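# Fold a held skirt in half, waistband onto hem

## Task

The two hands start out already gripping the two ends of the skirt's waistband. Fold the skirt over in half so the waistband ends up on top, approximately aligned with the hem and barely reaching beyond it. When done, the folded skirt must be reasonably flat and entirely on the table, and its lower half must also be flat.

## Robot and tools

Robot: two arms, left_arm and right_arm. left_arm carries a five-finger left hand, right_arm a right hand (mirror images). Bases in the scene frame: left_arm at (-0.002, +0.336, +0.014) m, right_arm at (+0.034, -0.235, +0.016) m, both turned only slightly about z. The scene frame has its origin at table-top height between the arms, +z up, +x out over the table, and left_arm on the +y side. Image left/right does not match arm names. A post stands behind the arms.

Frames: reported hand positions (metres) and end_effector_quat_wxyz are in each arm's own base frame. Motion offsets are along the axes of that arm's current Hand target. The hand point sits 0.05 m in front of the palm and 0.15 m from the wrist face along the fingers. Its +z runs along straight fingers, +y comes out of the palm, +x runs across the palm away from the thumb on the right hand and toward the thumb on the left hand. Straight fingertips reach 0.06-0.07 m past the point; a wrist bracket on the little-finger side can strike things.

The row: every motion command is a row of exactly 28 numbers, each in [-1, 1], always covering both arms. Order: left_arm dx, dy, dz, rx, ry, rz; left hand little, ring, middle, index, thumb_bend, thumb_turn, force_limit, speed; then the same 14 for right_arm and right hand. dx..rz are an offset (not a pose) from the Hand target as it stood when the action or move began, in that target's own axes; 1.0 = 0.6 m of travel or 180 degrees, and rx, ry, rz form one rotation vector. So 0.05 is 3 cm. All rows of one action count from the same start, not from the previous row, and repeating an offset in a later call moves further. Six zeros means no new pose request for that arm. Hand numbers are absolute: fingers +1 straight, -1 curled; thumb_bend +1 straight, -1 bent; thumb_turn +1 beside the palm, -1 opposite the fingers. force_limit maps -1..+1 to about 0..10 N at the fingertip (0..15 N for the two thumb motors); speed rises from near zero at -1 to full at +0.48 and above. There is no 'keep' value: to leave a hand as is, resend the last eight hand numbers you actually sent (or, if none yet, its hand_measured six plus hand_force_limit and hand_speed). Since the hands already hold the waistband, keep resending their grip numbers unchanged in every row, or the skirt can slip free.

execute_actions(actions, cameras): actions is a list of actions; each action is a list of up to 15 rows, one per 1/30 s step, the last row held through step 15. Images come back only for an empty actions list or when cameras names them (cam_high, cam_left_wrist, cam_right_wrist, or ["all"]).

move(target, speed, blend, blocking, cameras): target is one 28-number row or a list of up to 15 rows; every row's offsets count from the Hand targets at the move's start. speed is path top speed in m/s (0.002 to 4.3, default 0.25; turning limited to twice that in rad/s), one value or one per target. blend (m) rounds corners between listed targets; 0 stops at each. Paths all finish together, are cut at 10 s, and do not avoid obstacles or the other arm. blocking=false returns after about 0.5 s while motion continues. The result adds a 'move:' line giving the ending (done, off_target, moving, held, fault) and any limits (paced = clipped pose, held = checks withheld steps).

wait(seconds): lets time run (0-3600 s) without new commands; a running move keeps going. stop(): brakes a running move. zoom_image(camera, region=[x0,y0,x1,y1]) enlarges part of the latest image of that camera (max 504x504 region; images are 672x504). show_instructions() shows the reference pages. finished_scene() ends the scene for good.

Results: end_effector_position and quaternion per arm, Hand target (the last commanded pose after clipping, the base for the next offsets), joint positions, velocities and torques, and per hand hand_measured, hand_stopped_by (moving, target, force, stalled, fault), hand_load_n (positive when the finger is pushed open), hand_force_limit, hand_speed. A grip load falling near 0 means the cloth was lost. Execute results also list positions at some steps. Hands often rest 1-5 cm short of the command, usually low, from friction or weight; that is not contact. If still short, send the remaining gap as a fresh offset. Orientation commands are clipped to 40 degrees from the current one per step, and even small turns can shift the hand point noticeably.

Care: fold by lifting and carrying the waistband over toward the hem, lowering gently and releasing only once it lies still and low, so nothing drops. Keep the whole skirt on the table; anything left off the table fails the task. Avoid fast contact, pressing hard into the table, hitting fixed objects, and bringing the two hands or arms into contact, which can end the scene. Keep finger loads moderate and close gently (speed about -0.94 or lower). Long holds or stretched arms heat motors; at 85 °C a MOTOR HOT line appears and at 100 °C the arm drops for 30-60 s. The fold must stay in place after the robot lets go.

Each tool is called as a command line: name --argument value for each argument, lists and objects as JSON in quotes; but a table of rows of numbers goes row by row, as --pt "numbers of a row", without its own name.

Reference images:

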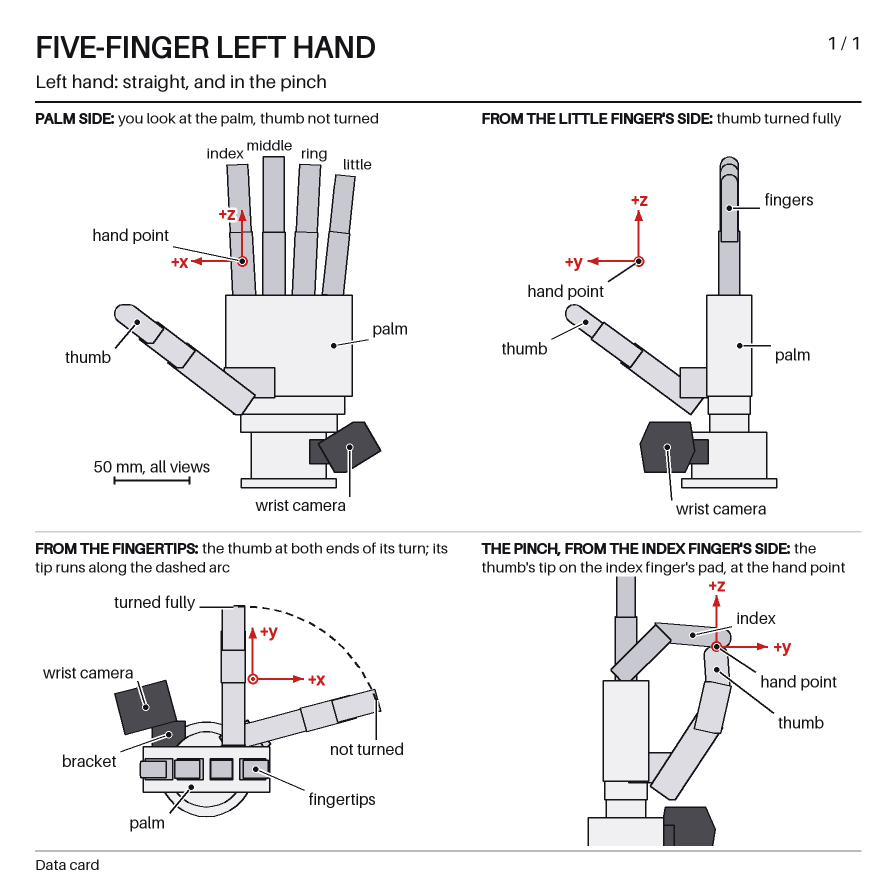

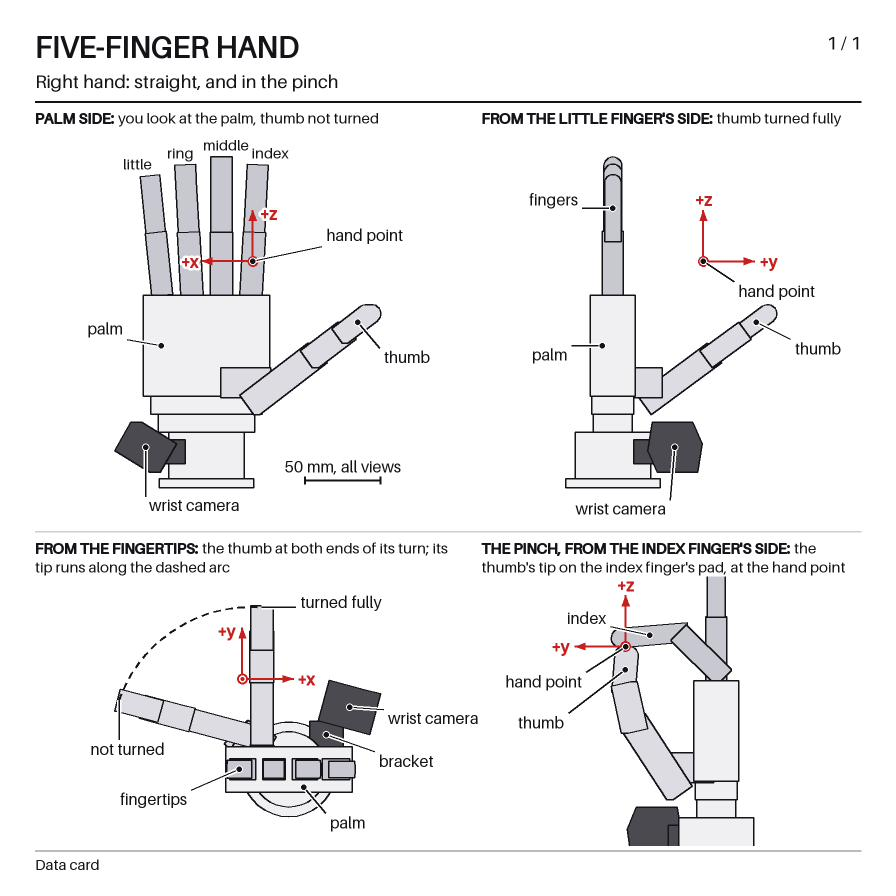

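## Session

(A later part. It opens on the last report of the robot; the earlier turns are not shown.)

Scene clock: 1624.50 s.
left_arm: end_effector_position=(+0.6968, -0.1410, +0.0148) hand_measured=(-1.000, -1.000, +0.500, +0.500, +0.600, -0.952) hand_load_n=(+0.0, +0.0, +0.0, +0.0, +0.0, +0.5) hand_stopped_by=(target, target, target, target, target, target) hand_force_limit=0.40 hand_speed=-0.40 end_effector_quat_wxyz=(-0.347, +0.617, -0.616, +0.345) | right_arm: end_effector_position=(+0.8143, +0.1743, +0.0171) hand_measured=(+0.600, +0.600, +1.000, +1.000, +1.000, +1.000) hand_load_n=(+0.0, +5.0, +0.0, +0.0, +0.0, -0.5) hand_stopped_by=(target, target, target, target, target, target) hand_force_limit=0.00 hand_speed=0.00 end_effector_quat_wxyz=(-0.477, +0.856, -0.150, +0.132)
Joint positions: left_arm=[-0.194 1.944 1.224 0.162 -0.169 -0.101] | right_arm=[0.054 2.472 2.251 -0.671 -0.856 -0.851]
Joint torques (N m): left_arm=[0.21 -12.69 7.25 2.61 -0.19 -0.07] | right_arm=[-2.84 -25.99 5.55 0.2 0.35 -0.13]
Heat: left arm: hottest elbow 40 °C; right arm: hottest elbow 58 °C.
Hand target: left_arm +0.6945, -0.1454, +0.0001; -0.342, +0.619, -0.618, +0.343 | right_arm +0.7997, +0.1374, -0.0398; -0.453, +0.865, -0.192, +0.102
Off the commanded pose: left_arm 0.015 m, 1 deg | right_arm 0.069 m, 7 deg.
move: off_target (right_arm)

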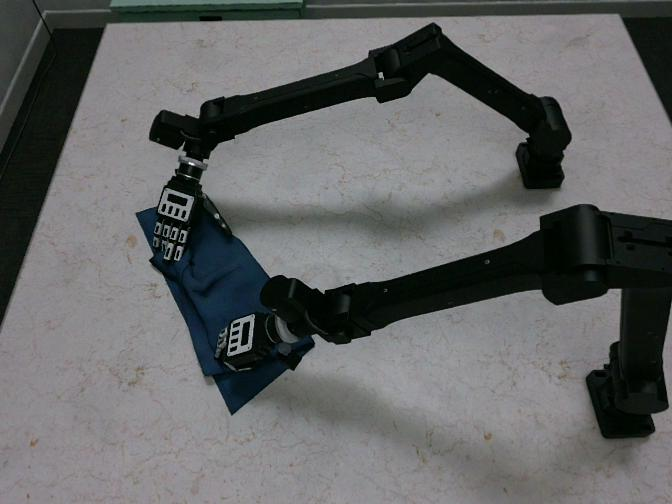

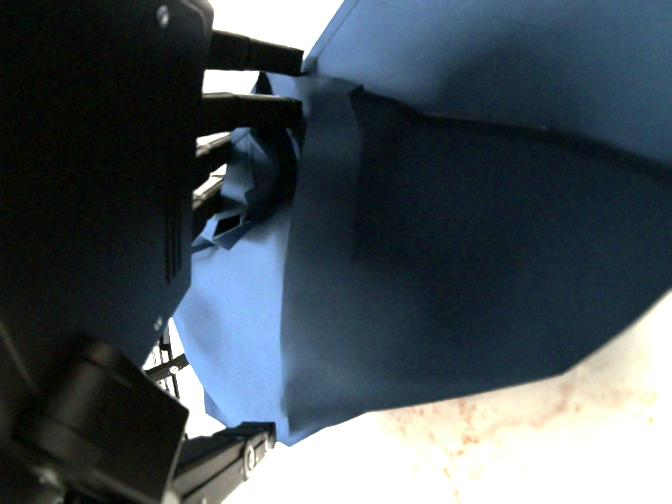

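move --pt "0 0 0 0 0 0 -1.0 -1.0 0.5 0.5 0.6 -0.952 0.4 -0.4 0 -0.2329 -0.1621 0 0 0 0.6 0.6 1.0 1.0 1.0 1.0 0.0 0.0" --pt "0 0 0 0 0 0 -1.0 -1.0 0.5 0.5 0.6 -0.952 0.4 -0.4 -0.0306 -0.3112 -0.1373 0.0137 0.3007 0.1986 0.6 0.6 1.0 1.0 1.0 1.0 0.0 0.0" --pt "0 0 0 0 0 0 -1.0 -1.0 0.5 0.5 0.6 -0.952 0.4 -0.4 0.0022 -0.342 -0.0052 0.0137 0.3007 0.1986 -1.0 -1.0 0.2 0.2 0.5 -0.952 0.0 0.0" --speed '[0.12, 0.3, 0.2]' --blend 0.02 --cameras '["all"]'

zoom_image --camera "cam_high" --region '[120, 160, 300, 340]'

zoom_image --camera "cam_right_wrist" --region '[200, 50, 600, 450]'

Scene clock: 1686.23 s.
left_arm: end_effector_position=(+0.6968, -0.1411, +0.0148) hand_measured=(-1.000, -1.000, +0.500, +0.500, +0.600, -0.952) hand_load_n=(+0.0, +0.0, +0.0, +0.0, +0.0, +0.0) hand_stopped_by=(target, target, target, target, target, target) hand_force_limit=0.40 hand_speed=-0.40 end_effector_quat_wxyz=(-0.347, +0.617, -0.616, +0.345) | right_arm: end_effector_position=(+0.8384, +0.2344, +0.1320) hand_measured=(-1.000, -1.000, +0.200, +0.200, +0.500, -0.952) hand_load_n=(+0.0, +0.0, +0.0, +0.0, +0.0, +0.0) hand_stopped_by=(target, target, target, target, target, target) hand_force_limit=0.00 hand_speed=0.00 end_effector_quat_wxyz=(-0.342, +0.620, -0.617, +0.344)
Joint positions: left_arm=[-0.194 1.944 1.224 0.162 -0.169 -0.102] | right_arm=[0.282 2.191 2 -0.385 0.238 0.146]
Joint torques (N m): left_arm=[0.26 -12.69 7.25 2.62 -0.19 -0.07] | right_arm=[0.21 -24.41 12.71 1.21 0.18 0.02]
Heat: left arm: hottest elbow 40 °C; right arm: hottest elbow 54 °C.
Hand target: left_arm +0.6945, -0.1454, +0.0001; -0.342, +0.619, -0.618, +0.343 | right_arm +0.8488, +0.2405, +0.1308; -0.344, +0.618, -0.618, +0.343
Off the commanded pose: left_arm 0.015 m, 1 deg | right_arm 0.012 m, 0 deg.
move: off_target (right_arm); target 3's new numbers were sent with right_arm's hand 0.012 m and 0 deg from that target

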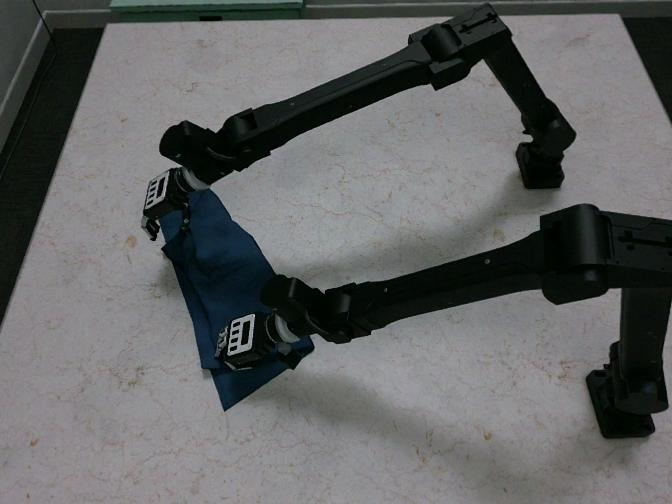

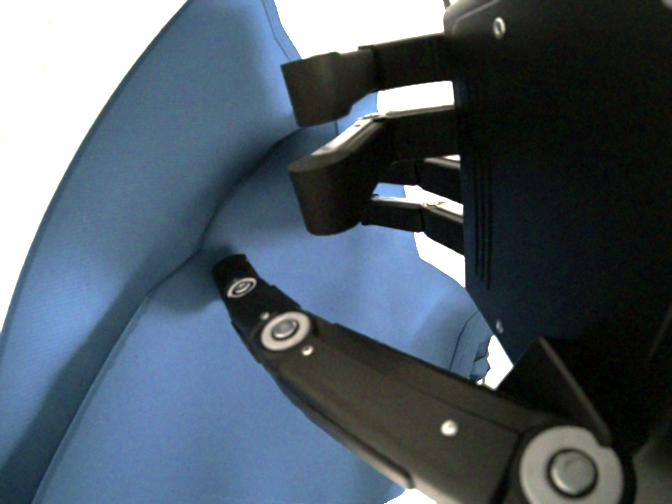

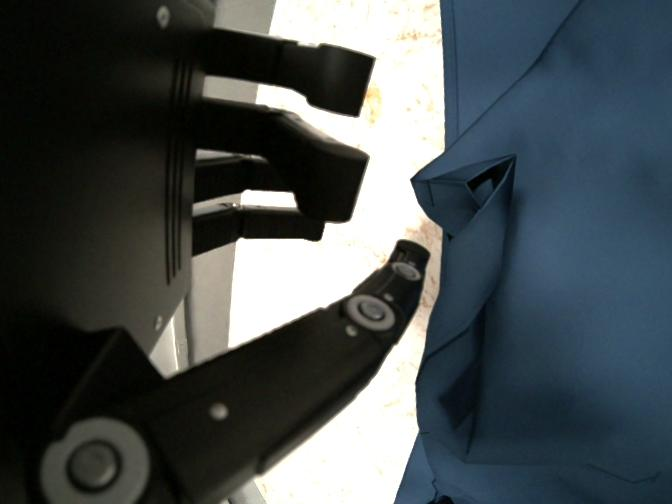

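Scaled by 2.800 from the camera's image (finer frame: 960x720).

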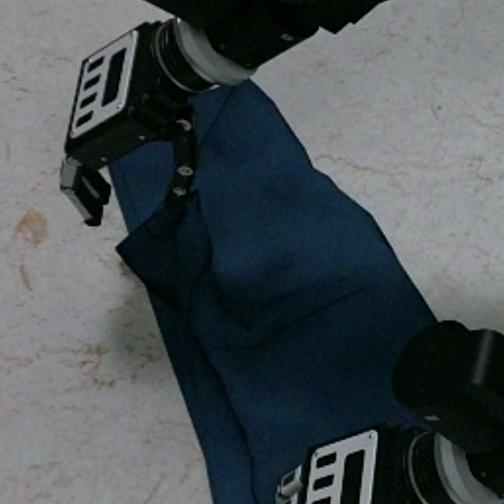

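Scaled by 1.260 from the camera's image (finer frame: 960x720).

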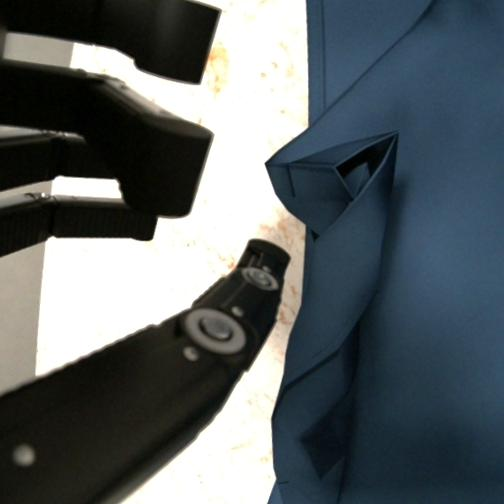

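move --pt "0 0 0 0 0 0 -1.0 -1.0 0.5 0.5 0.6 -0.952 0.4 -0.4 0.1308 0.0928 -0.117 0 0 0 -1.0 -1.0 0.2 0.2 0.5 -0.952 0.0 0.0" --pt "0 0 0 0 0 0 -1.0 -1.0 0.5 0.5 0.6 -0.952 0.4 -0.4 0.1308 0.1917 -0.0552 0 0 0 -1.0 -1.0 0.2 0.2 0.5 -0.952 0.0 0.0" --speed '[0.15, 0.1]' --cameras '["all"]'

zoom_image --camera "cam_high" --region '[120, 160, 300, 340]'

zoom_image --camera "cam_right_wrist" --region '[200, 50, 600, 450]'

Scene clock: 1791.77 s.
left_arm: end_effector_position=(+0.6968, -0.1411, +0.0148) hand_measured=(-1.000, -1.000, +0.500, +0.500, +0.600, -0.952) hand_load_n=(+0.0, +0.0, +0.0, +0.0, +0.0, +0.0) hand_stopped_by=(target, target, target, target, target, target) hand_force_limit=0.40 hand_speed=-0.40 end_effector_quat_wxyz=(-0.347, +0.617, -0.616, +0.345) | right_arm: end_effector_position=(+0.7597, +0.1676, +0.0741) hand_measured=(-1.000, -1.000, +0.200, +0.200, +0.500, -0.952) hand_load_n=(+0.0, +0.0, +0.0, +0.0, +0.0, +0.0) hand_stopped_by=(target, target, target, target, target, target) hand_force_limit=0.00 hand_speed=0.00 end_effector_quat_wxyz=(-0.353, +0.613, -0.616, +0.346)
Joint positions: left_arm=[-0.194 1.944 1.224 0.162 -0.169 -0.102] | right_arm=[0.214 1.996 1.494 -0.045 0.176 0.119]
Joint torques (N m): left_arm=[0.21 -12.75 7.23 2.61 -0.19 -0.07] | right_arm=[-0.5 -20.72 7.45 2.56 0 -0.14]
Heat: left arm: hottest elbow 40 °C; right arm: hottest elbow 63 °C.
Hand target: left_arm +0.6945, -0.1454, +0.0001; -0.342, +0.619, -0.618, +0.343 | right_arm +0.7600, +0.1622, +0.0505; -0.344, +0.618, -0.618, +0.343
Off the commanded pose: left_arm 0.015 m, 1 deg | right_arm 0.024 m, 1 deg.
move: off_target (right_arm)

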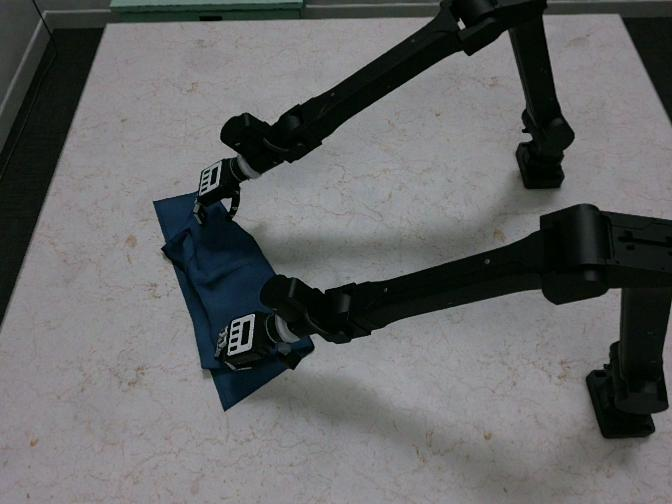

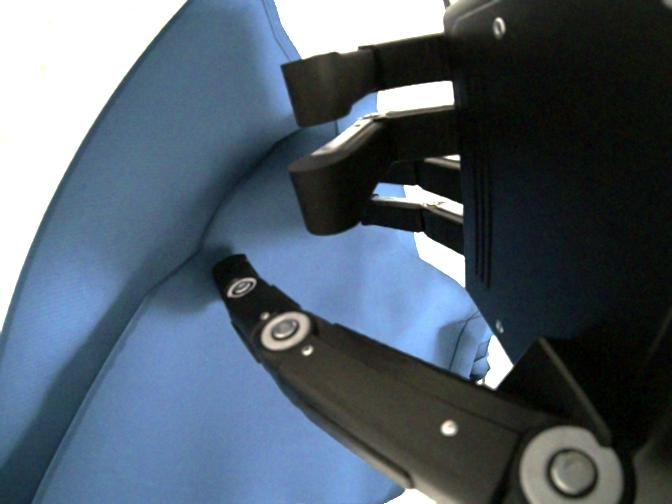

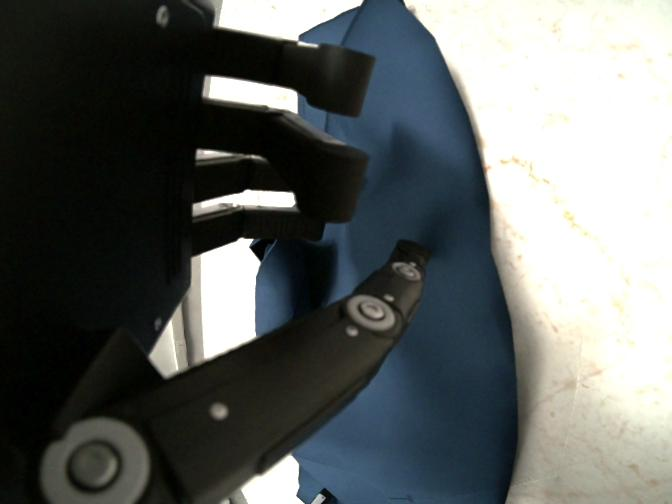

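Scaled by 2.800 from the camera's image (finer frame: 960x720).

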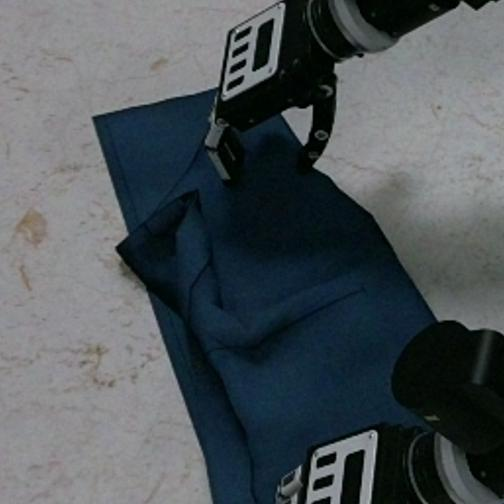

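Scaled by 1.260 from the camera's image (finer frame: 960x720).

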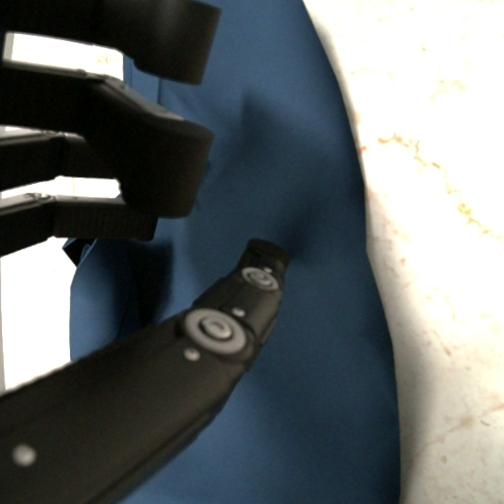

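move --target '[0,0,0,0,0,0,-1.0,-1.0,0.5,0.5,0.6,-0.952,0.4,-0.4,0,0.0848,0.053,0,0,0,-1.0,-1.0,0.2,0.2,0.5,-0.952,0.0,0.0]' --speed '[0.06]' --cameras '["cam_high","cam_right_wrist"]'

zoom_image --camera "cam_high" --region '[120, 160, 300, 340]'

zoom_image --camera "cam_right_wrist" --region '[200, 50, 600, 450]'

Scene clock: 1804.00 s.
left_arm: end_effector_position=(+0.6968, -0.1411, +0.0148) hand_measured=(-1.000, -1.000, +0.500, +0.500, +0.600, -0.952) hand_load_n=(+0.0, +0.0, +0.0, +0.0, +0.0, +0.0) hand_stopped_by=(target, target, target, target, target, target) hand_force_limit=0.40 hand_speed=-0.40 end_effector_quat_wxyz=(-0.347, +0.617, -0.616, +0.345) | right_arm: end_effector_position=(+0.7676, +0.1695, +0.0383) hand_measured=(-1.000, -1.000, +0.200, +0.200, +0.500, -0.952) hand_load_n=(+0.0, +0.0, +0.0, +0.0, +0.0, -0.5) hand_stopped_by=(target, target, target, target, target, target) hand_force_limit=0.00 hand_speed=0.00 end_effector_quat_wxyz=(-0.367, +0.606, -0.611, +0.354)
Joint positions: left_arm=[-0.194 1.944 1.224 0.162 -0.169 -0.102] | right_arm=[0.214 2.058 1.466 0.084 0.175 0.118]
Joint torques (N m): left_arm=[0.26 -12.75 7.24 2.61 -0.19 -0.07] | right_arm=[-0.56 -19.02 6.28 2.43 0.03 -0.13]
Heat: left arm: hottest elbow 40 °C; right arm: hottest elbow 62 °C.
Hand target: left_arm +0.6945, -0.1454, +0.0001; -0.342, +0.619, -0.618, +0.343 | right_arm +0.7602, +0.1623, -0.0097; -0.344, +0.618, -0.618, +0.343
Off the commanded pose: left_arm 0.015 m, 1 deg | right_arm 0.049 m, 3 deg.
move: off_target (right_arm)

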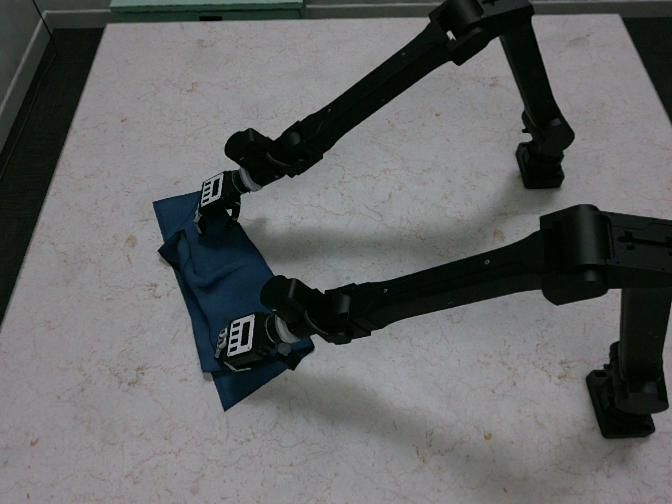

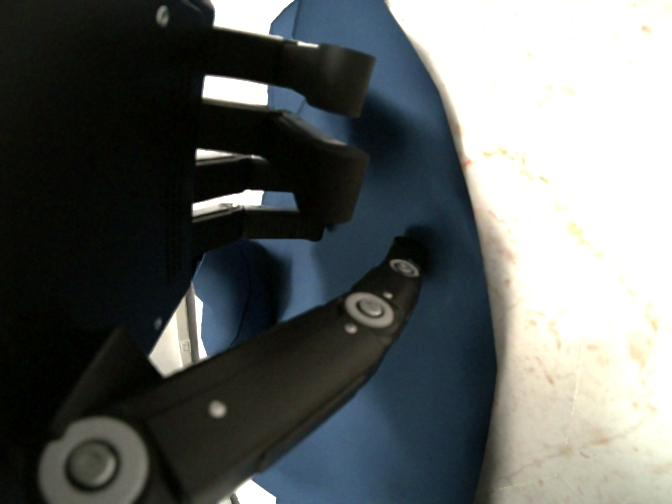

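Scaled by 2.800 from the camera's image (finer frame: 960x720).

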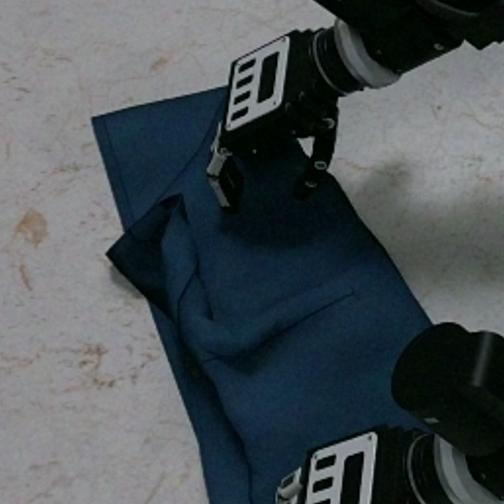

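Scaled by 1.260 from the camera's image (finer frame: 960x720).

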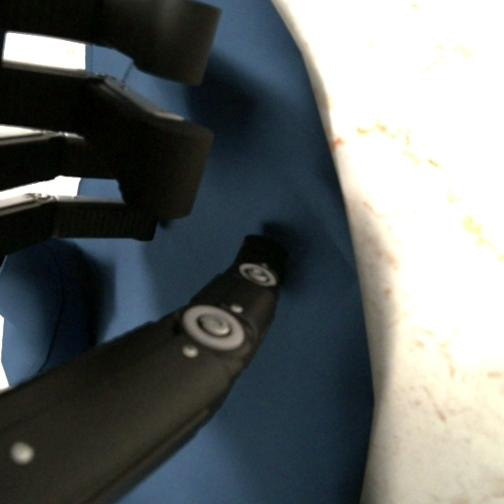

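move --target '[0,0,0,0,0,0,-1.0,-1.0,0.5,0.5,0.6,-0.952,0.4,-0.4,0,0.0141,0.0088,0,0,0,-1.0,-1.0,-0.32,-0.33,0.24,-0.952,0.3,-0.7]' --speed '[0.06]' --cameras '["cam_high","cam_right_wrist"]'

zoom_image --camera "cam_high" --region '[120, 160, 300, 340]'

zoom_image --camera "cam_right_wrist" --region '[200, 50, 600, 450]'

Scene clock: 1814.77 s.
left_arm: end_effector_position=(+0.6968, -0.1411, +0.0148) hand_measured=(-1.000, -1.000, +0.500, +0.500, +0.600, -0.952) hand_load_n=(+0.0, +0.0, +0.0, +0.0, +0.0, +0.0) hand_stopped_by=(target, target, target, target, target, target) hand_force_limit=0.40 hand_speed=-0.40 end_effector_quat_wxyz=(-0.347, +0.617, -0.616, +0.345) | right_arm: end_effector_position=(+0.7709, +0.1702, +0.0303) hand_measured=(-1.000, -1.000, -0.292, -0.328, +0.246, -0.952) hand_load_n=(+0.0, +0.0, +11.0, +7.5, +7.0, +0.0) hand_stopped_by=(target, target, force, force, target, target) hand_force_limit=0.30 hand_speed=-0.70 end_effector_quat_wxyz=(-0.371, +0.604, -0.609, +0.357)
Joint positions: left_arm=[-0.194 1.944 1.224 0.162 -0.169 -0.102] | right_arm=[0.214 2.076 1.466 0.112 0.175 0.118]
Joint torques (N m): left_arm=[0.26 -12.69 7.25 2.62 -0.18 -0.07] | right_arm=[-0.56 -19.37 6.02 2.04 0.02 -0.13]
Heat: left arm: hottest elbow 40 °C; right arm: hottest elbow 61 °C.
Hand target: left_arm +0.6945, -0.1454, +0.0001; -0.342, +0.619, -0.618, +0.343 | right_arm +0.7602, +0.1623, -0.0197; -0.344, +0.618, -0.618, +0.343
Off the commanded pose: left_arm 0.015 m, 1 deg | right_arm 0.052 m, 4 deg.
move: off_target (right_arm)

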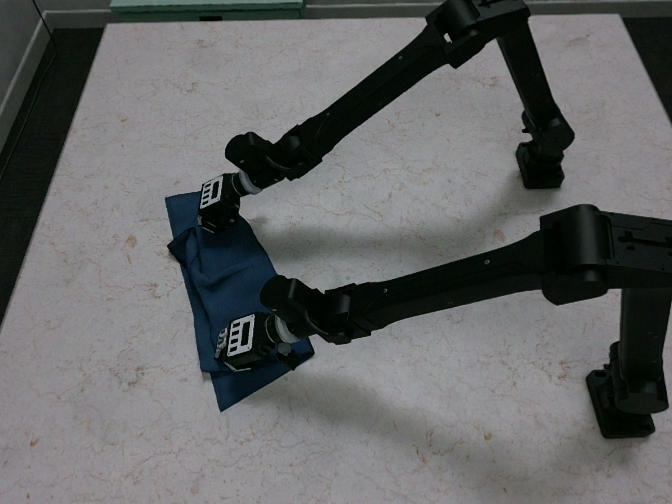

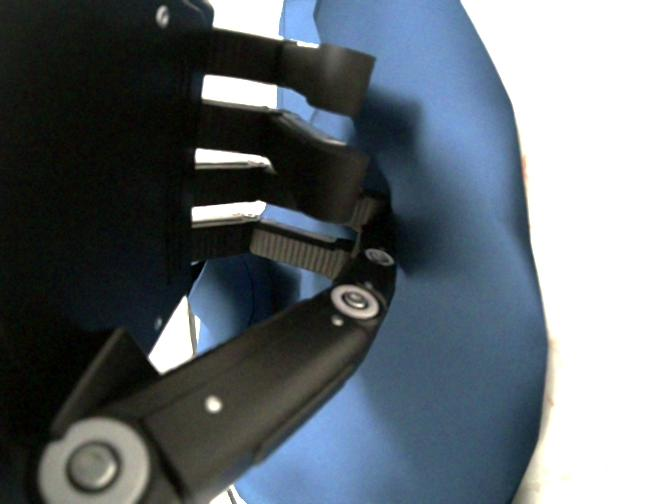

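Scaled by 2.800 from the camera's image (finer frame: 960x720).

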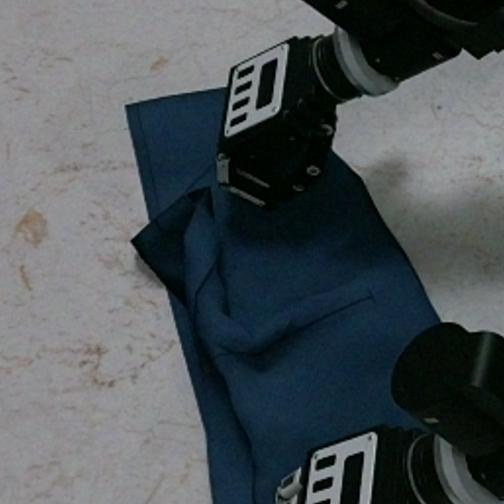

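Scaled by 1.260 from the camera's image (finer frame: 960x720).

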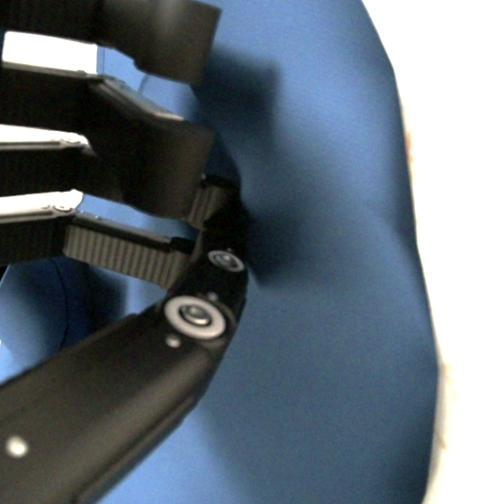

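move --target '[0,0,0,0,0,0,-1.0,-1.0,0.5,0.5,0.6,-0.952,0.4,-0.4,0,-0.106,-0.0663,0,0,0,-1.0,-1.0,-0.32,-0.33,0.24,-0.952,0.3,-0.7]' --speed '[0.06]' --cameras '["cam_high","cam_right_wrist"]'

zoom_image --camera "cam_high" --region '[120, 160, 300, 340]'

zoom_image --camera "cam_right_wrist" --region '[200, 50, 600, 450]'

Scene clock: 1824.97 s.
left_arm: end_effector_position=(+0.6968, -0.1411, +0.0148) hand_measured=(-1.000, -1.000, +0.500, +0.500, +0.600, -0.952) hand_load_n=(+0.0, +0.0, +0.0, +0.0, +0.0, +0.0) hand_stopped_by=(target, target, target, target, target, target) hand_force_limit=0.40 hand_speed=-0.40 end_effector_quat_wxyz=(-0.347, +0.617, -0.616, +0.345) | right_arm: end_effector_position=(+0.7510, +0.1659, +0.0361) hand_measured=(-1.000, -1.000, -0.292, -0.328, +0.246, -0.952) hand_load_n=(+0.0, +0.0, +11.0, +7.5, +7.0, +0.0) hand_stopped_by=(target, target, force, force, target, target) hand_force_limit=0.30 hand_speed=-0.70 end_effector_quat_wxyz=(-0.339, +0.622, -0.621, +0.336)
Joint positions: left_arm=[-0.194 1.944 1.224 0.162 -0.169 -0.102] | right_arm=[0.214 2.034 1.466 -0.018 0.175 0.118]
Joint torques (N m): left_arm=[0.21 -12.75 7.25 2.61 -0.18 -0.07] | right_arm=[-0.56 -24.53 9.58 1.17 0.04 -0.13]
Heat: left arm: hottest elbow 40 °C; right arm: hottest elbow 60 °C.
Hand target: left_arm +0.6945, -0.1454, +0.0001; -0.342, +0.619, -0.618, +0.343 | right_arm +0.7599, +0.1622, +0.0554; -0.344, +0.618, -0.618, +0.343
Off the commanded pose: left_arm 0.015 m, 1 deg | right_arm 0.021 m, 1 deg.
move: off_target (right_arm)

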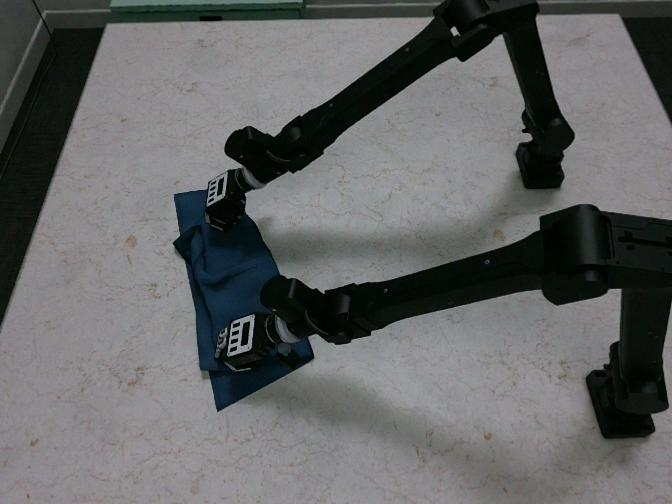

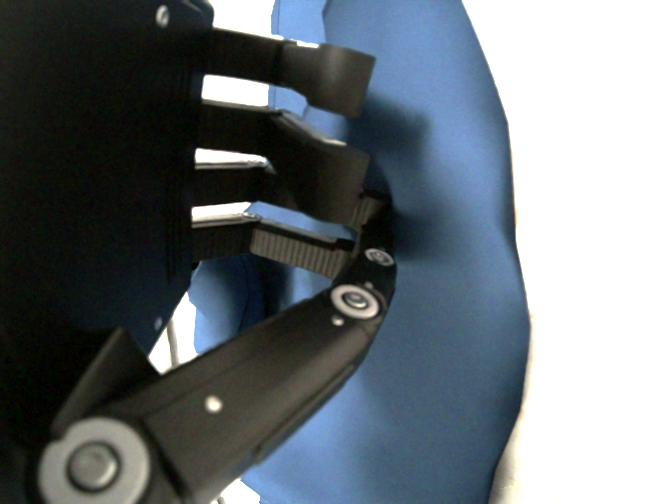

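Scaled by 2.800 from the camera's image (finer frame: 960x720).

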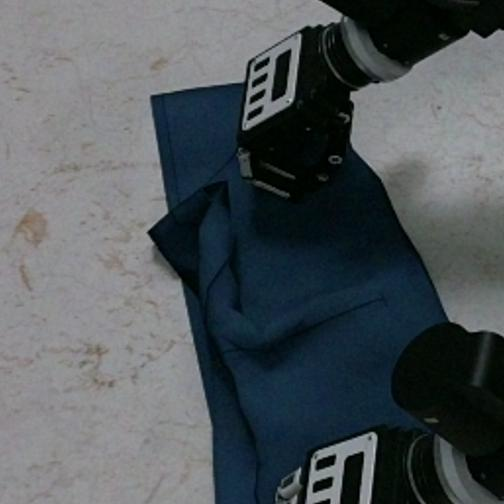

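Scaled by 1.260 from the camera's image (finer frame: 960x720).

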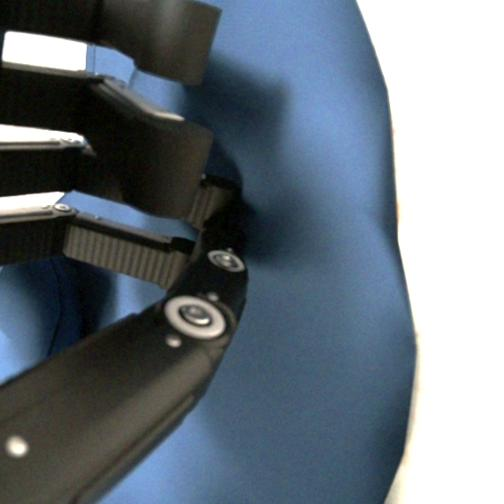

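move --target '[0,0,0,0,0,0,-1.0,-1.0,0.5,0.5,0.6,-0.952,0.4,-0.4,0,-0.0848,-0.053,0,0,0,-1.0,-1.0,-0.32,-0.33,0.24,-0.952,0.3,-0.7]' --speed '[0.06]' --cameras '["cam_high","cam_right_wrist"]'

zoom_image --camera "cam_high" --region '[120, 160, 300, 340]'

zoom_image --camera "cam_right_wrist" --region '[200, 50, 600, 450]'

Scene clock: 1840.33 s.
left_arm: end_effector_position=(+0.6968, -0.1411, +0.0148) hand_measured=(-1.000, -1.000, +0.500, +0.500, +0.600, -0.952) hand_load_n=(+0.0, +0.0, +0.0, +0.0, +0.0, +0.0) hand_stopped_by=(target, target, target, target, target, target) hand_force_limit=0.40 hand_speed=-0.40 end_effector_quat_wxyz=(-0.347, +0.617, -0.616, +0.345) | right_arm: end_effector_position=(+0.7437, +0.1643, +0.0857) hand_measured=(-1.000, -1.000, -0.292, -0.328, +0.246, -0.952) hand_load_n=(+0.0, +0.0, +11.5, +8.0, +7.0, +0.5) hand_stopped_by=(target, target, force, force, target, target) hand_force_limit=0.30 hand_speed=-0.70 end_effector_quat_wxyz=(-0.331, +0.626, -0.624, +0.331)
Joint positions: left_arm=[-0.194 1.944 1.224 0.162 -0.169 -0.102] | right_arm=[0.214 1.957 1.5 -0.149 0.175 0.118]
Joint torques (N m): left_arm=[0.21 -12.75 7.24 2.62 -0.18 -0.07] | right_arm=[-0.5 -23.71 11.63 1.24 0.05 -0.13]
Heat: left arm: hottest elbow 40 °C; right arm: hottest elbow 60 °C.
Hand target: left_arm +0.6945, -0.1454, +0.0001; -0.342, +0.619, -0.618, +0.343 | right_arm +0.7598, +0.1621, +0.1153; -0.344, +0.618, -0.618, +0.343
Off the commanded pose: left_arm 0.015 m, 1 deg | right_arm 0.034 m, 2 deg.
move: off_target (right_arm)

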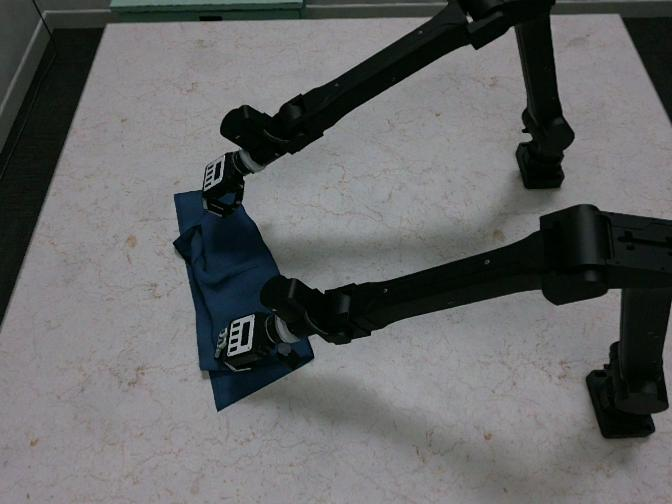

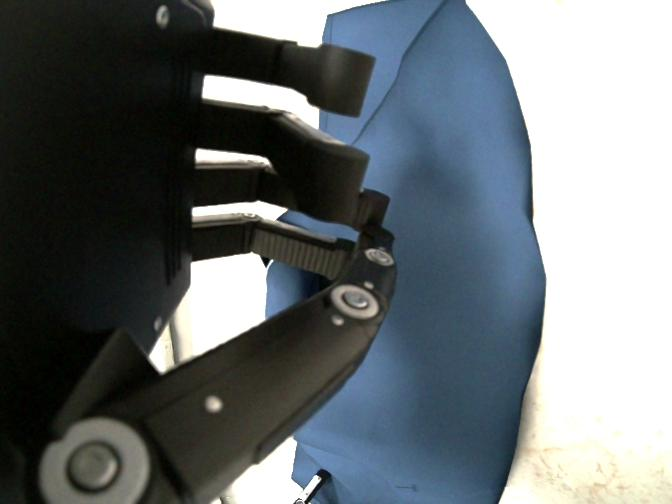

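Scaled by 2.800 from the camera's image (finer frame: 960x720).

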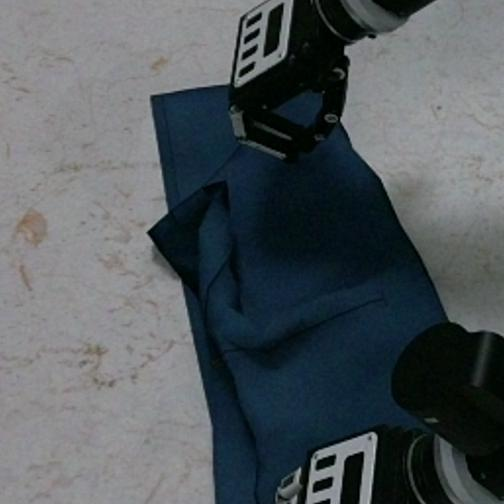

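Scaled by 1.260 from the camera's image (finer frame: 960x720).

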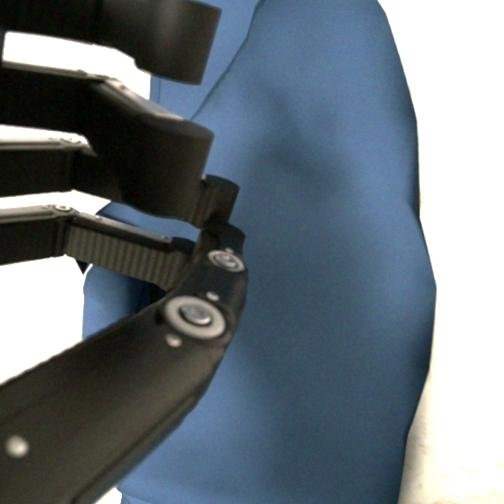

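move --target '[0,0,0,0,0,0,-1.0,-1.0,0.5,0.5,0.6,-0.952,0.4,-0.4,-0.0883,-0.038,0.045,0,-0.0942,-0.0589,-1.0,-1.0,0.2,0.2,0.5,-0.952,0.3,0.0]' --speed '[0.12]' --cameras '["cam_high","cam_right_wrist"]'

zoom_image --camera "cam_high" --region '[120, 160, 300, 340]'

zoom_image --camera "cam_right_wrist" --region '[200, 50, 600, 450]'

Scene clock: 1921.97 s.
left_arm: end_effector_position=(+0.6968, -0.1411, +0.0148) hand_measured=(-1.000, -1.000, +0.500, +0.500, +0.600, -0.952) hand_load_n=(+0.0, +0.0, +0.0, +0.0, +0.0, +0.0) hand_stopped_by=(target, target, target, target, target, target) hand_force_limit=0.40 hand_speed=-0.40 end_effector_quat_wxyz=(-0.347, +0.617, -0.616, +0.345) | right_arm: end_effector_position=(+0.7791, +0.2197, +0.1250) hand_measured=(-1.000, -1.000, +0.200, +0.200, +0.500, -0.952) hand_load_n=(+0.0, +0.0, +0.0, +0.5, +0.0, +0.0) hand_stopped_by=(target, target, target, target, target, target) hand_force_limit=0.30 hand_speed=0.00 end_effector_quat_wxyz=(-0.401, +0.715, -0.501, +0.277)
Joint positions: left_arm=[-0.194 1.944 1.224 0.162 -0.169 -0.102] | right_arm=[0.214 2.043 1.724 -0.239 -0.121 -0.068]
Joint torques (N m): left_arm=[0.26 -12.75 7.25 2.61 -0.19 -0.07] | right_arm=[-0.67 -21.6 12.48 1.24 -0.14 -0.14]
Heat: left arm: hottest elbow 40 °C; right arm: hottest elbow 63 °C.
Hand target: left_arm +0.6945, -0.1454, +0.0001; -0.342, +0.619, -0.618, +0.343 | right_arm +0.7947, +0.2151, +0.1206; -0.398, +0.716, -0.501, +0.279
Off the commanded pose: left_arm 0.015 m, 1 deg | right_arm 0.017 m, 0 deg.
move: off_target (right_arm)

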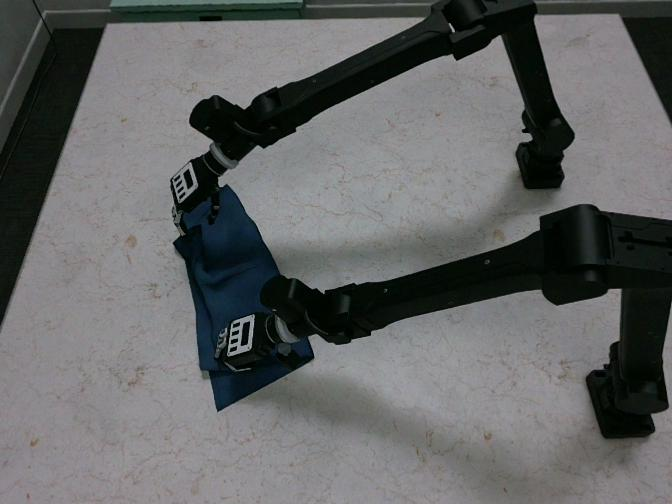

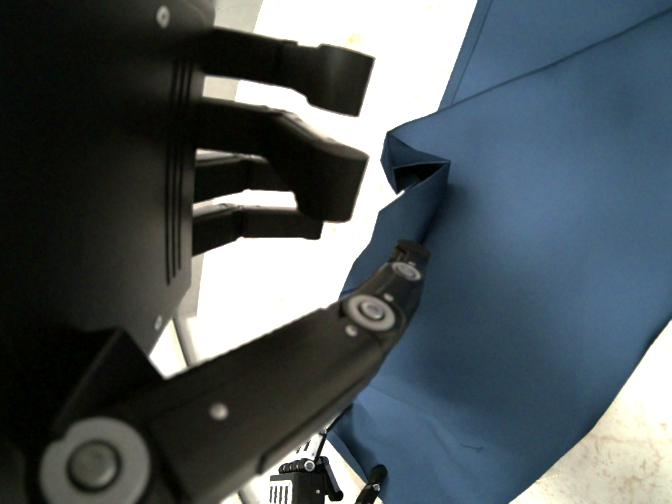

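Scaled by 2.800 from the camera's image (finer frame: 960x720).

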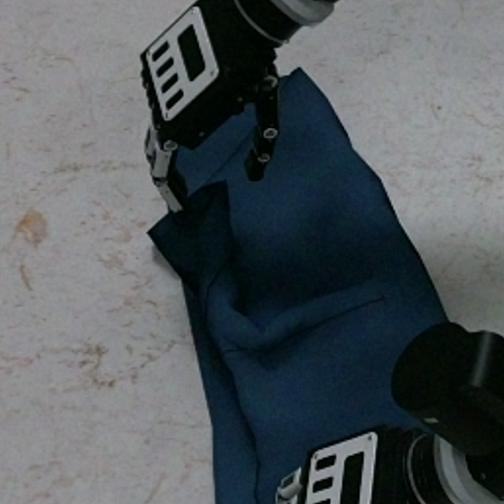

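Scaled by 1.260 from the camera's image (finer frame: 960x720).

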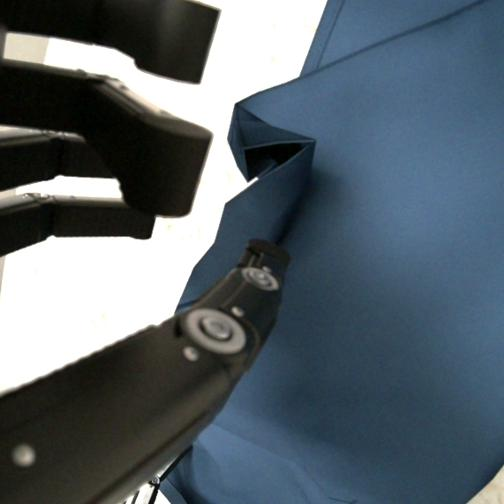

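zoom_image --camera "cam_right_wrist" --region '[340, 90, 540, 290]'

zoom_image --camera "cam_high" --region '[160, 200, 260, 300]'

Scaled by 2.520 from the camera's image (finer frame: 960x720).

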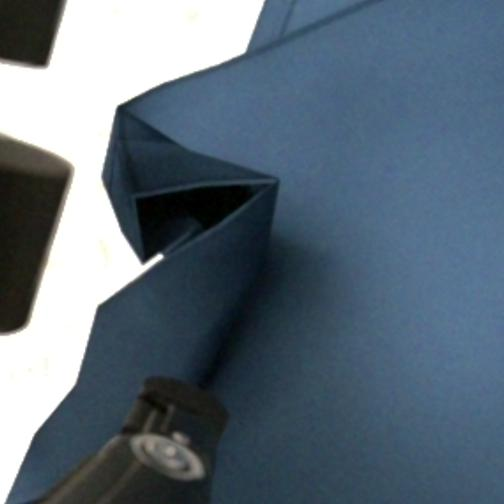

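Scaled by 5.040 from the camera's image (finer frame: 960x720).

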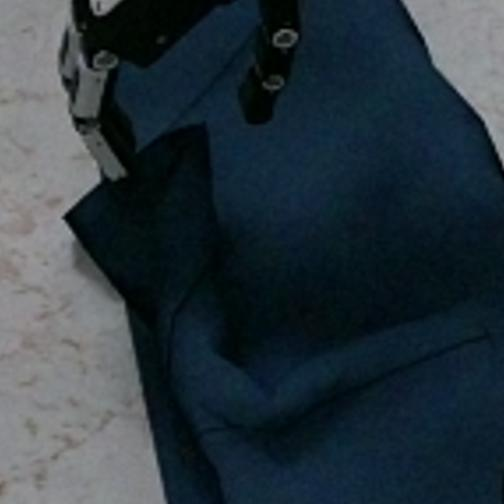

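move --target '[0,0,0,0,0,0,-1.0,-1.0,0.5,0.5,0.6,-0.952,0.4,-0.4,0.1738,0.0052,-0.0713,-0.2222,0,0,-1.0,-1.0,0.2,0.2,0.5,-0.952,0.3,0.0]' --speed '[0.2]' --cameras '["cam_high","cam_right_wrist"]'

zoom_image --camera "cam_high" --region '[140, 170, 280, 310]'

zoom_image --camera "cam_right_wrist" --region '[200, 50, 600, 450]'

Scene clock: 2024.73 s.
left_arm: end_effector_position=(+0.6968, -0.1411, +0.0148) hand_measured=(-1.000, -1.000, +0.500, +0.500, +0.600, -0.952) hand_load_n=(+0.0, +0.0, +0.0, +0.0, +0.0, +0.0) hand_stopped_by=(target, target, target, target, target, target) hand_force_limit=0.40 hand_speed=-0.40 end_effector_quat_wxyz=(-0.347, +0.617, -0.616, +0.345) | right_arm: end_effector_position=(+0.7884, +0.1125, +0.1510) hand_measured=(-1.000, -1.000, +0.200, +0.200, +0.500, -0.952) hand_load_n=(+0.0, +0.0, +0.0, +0.0, +0.5, +0.0) hand_stopped_by=(target, target, target, target, target, target) hand_force_limit=0.30 hand_speed=0.00 end_effector_quat_wxyz=(-0.187, +0.792, -0.563, +0.149)
Joint positions: left_arm=[-0.194 1.944 1.224 0.162 -0.169 -0.102] | right_arm=[0.1 2.538 2.881 -1.438 -0.083 -0.215]
Joint torques (N m): left_arm=[0.21 -12.75 7.27 2.61 -0.19 -0.07] | right_arm=[-0.79 -26.34 11.74 0.64 0.02 -0.14]
Heat: left arm: hottest elbow 40 °C; right arm: hottest elbow 69 °C.
Hand target: left_arm +0.6945, -0.1454, +0.0001; -0.342, +0.619, -0.618, +0.343 | right_arm +0.7948, +0.1039, +0.1405; -0.130, +0.809, -0.566, +0.091
Off the commanded pose: left_arm 0.015 m, 1 deg | right_arm 0.015 m, 10 deg.
elbow stopped short (right arm): the move would have taken joint 3 (elbow) straighter than the controller allows.
move: off_target (right_arm)

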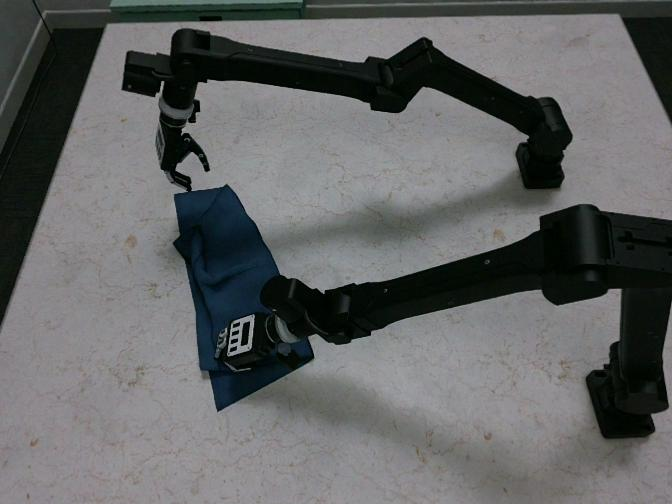

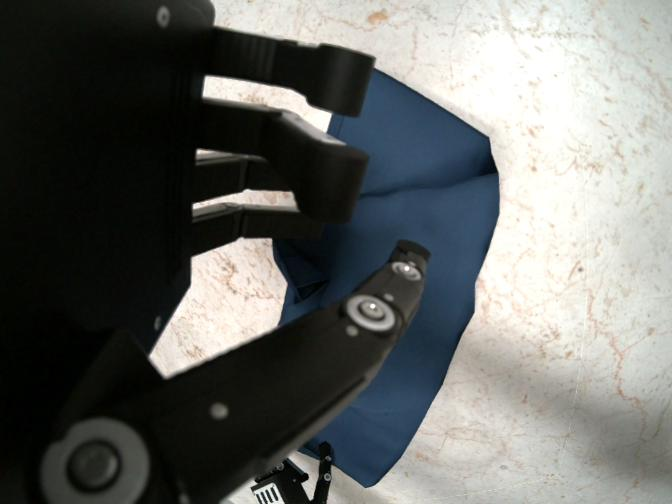

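Scaled by 3.600 from the camera's image (finer frame: 960x720).

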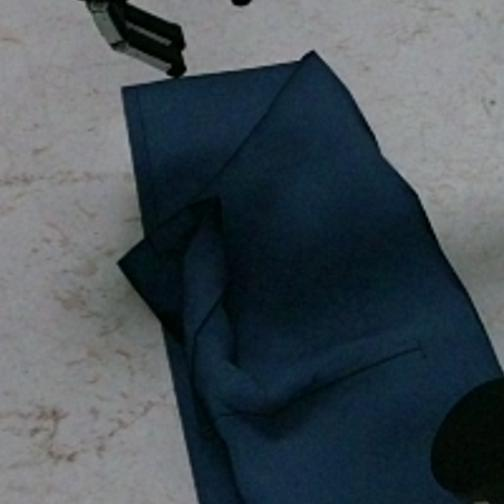

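Scaled by 1.260 from the camera's image (finer frame: 960x720).

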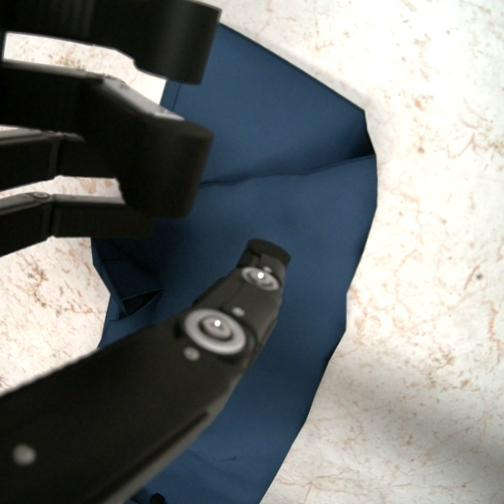

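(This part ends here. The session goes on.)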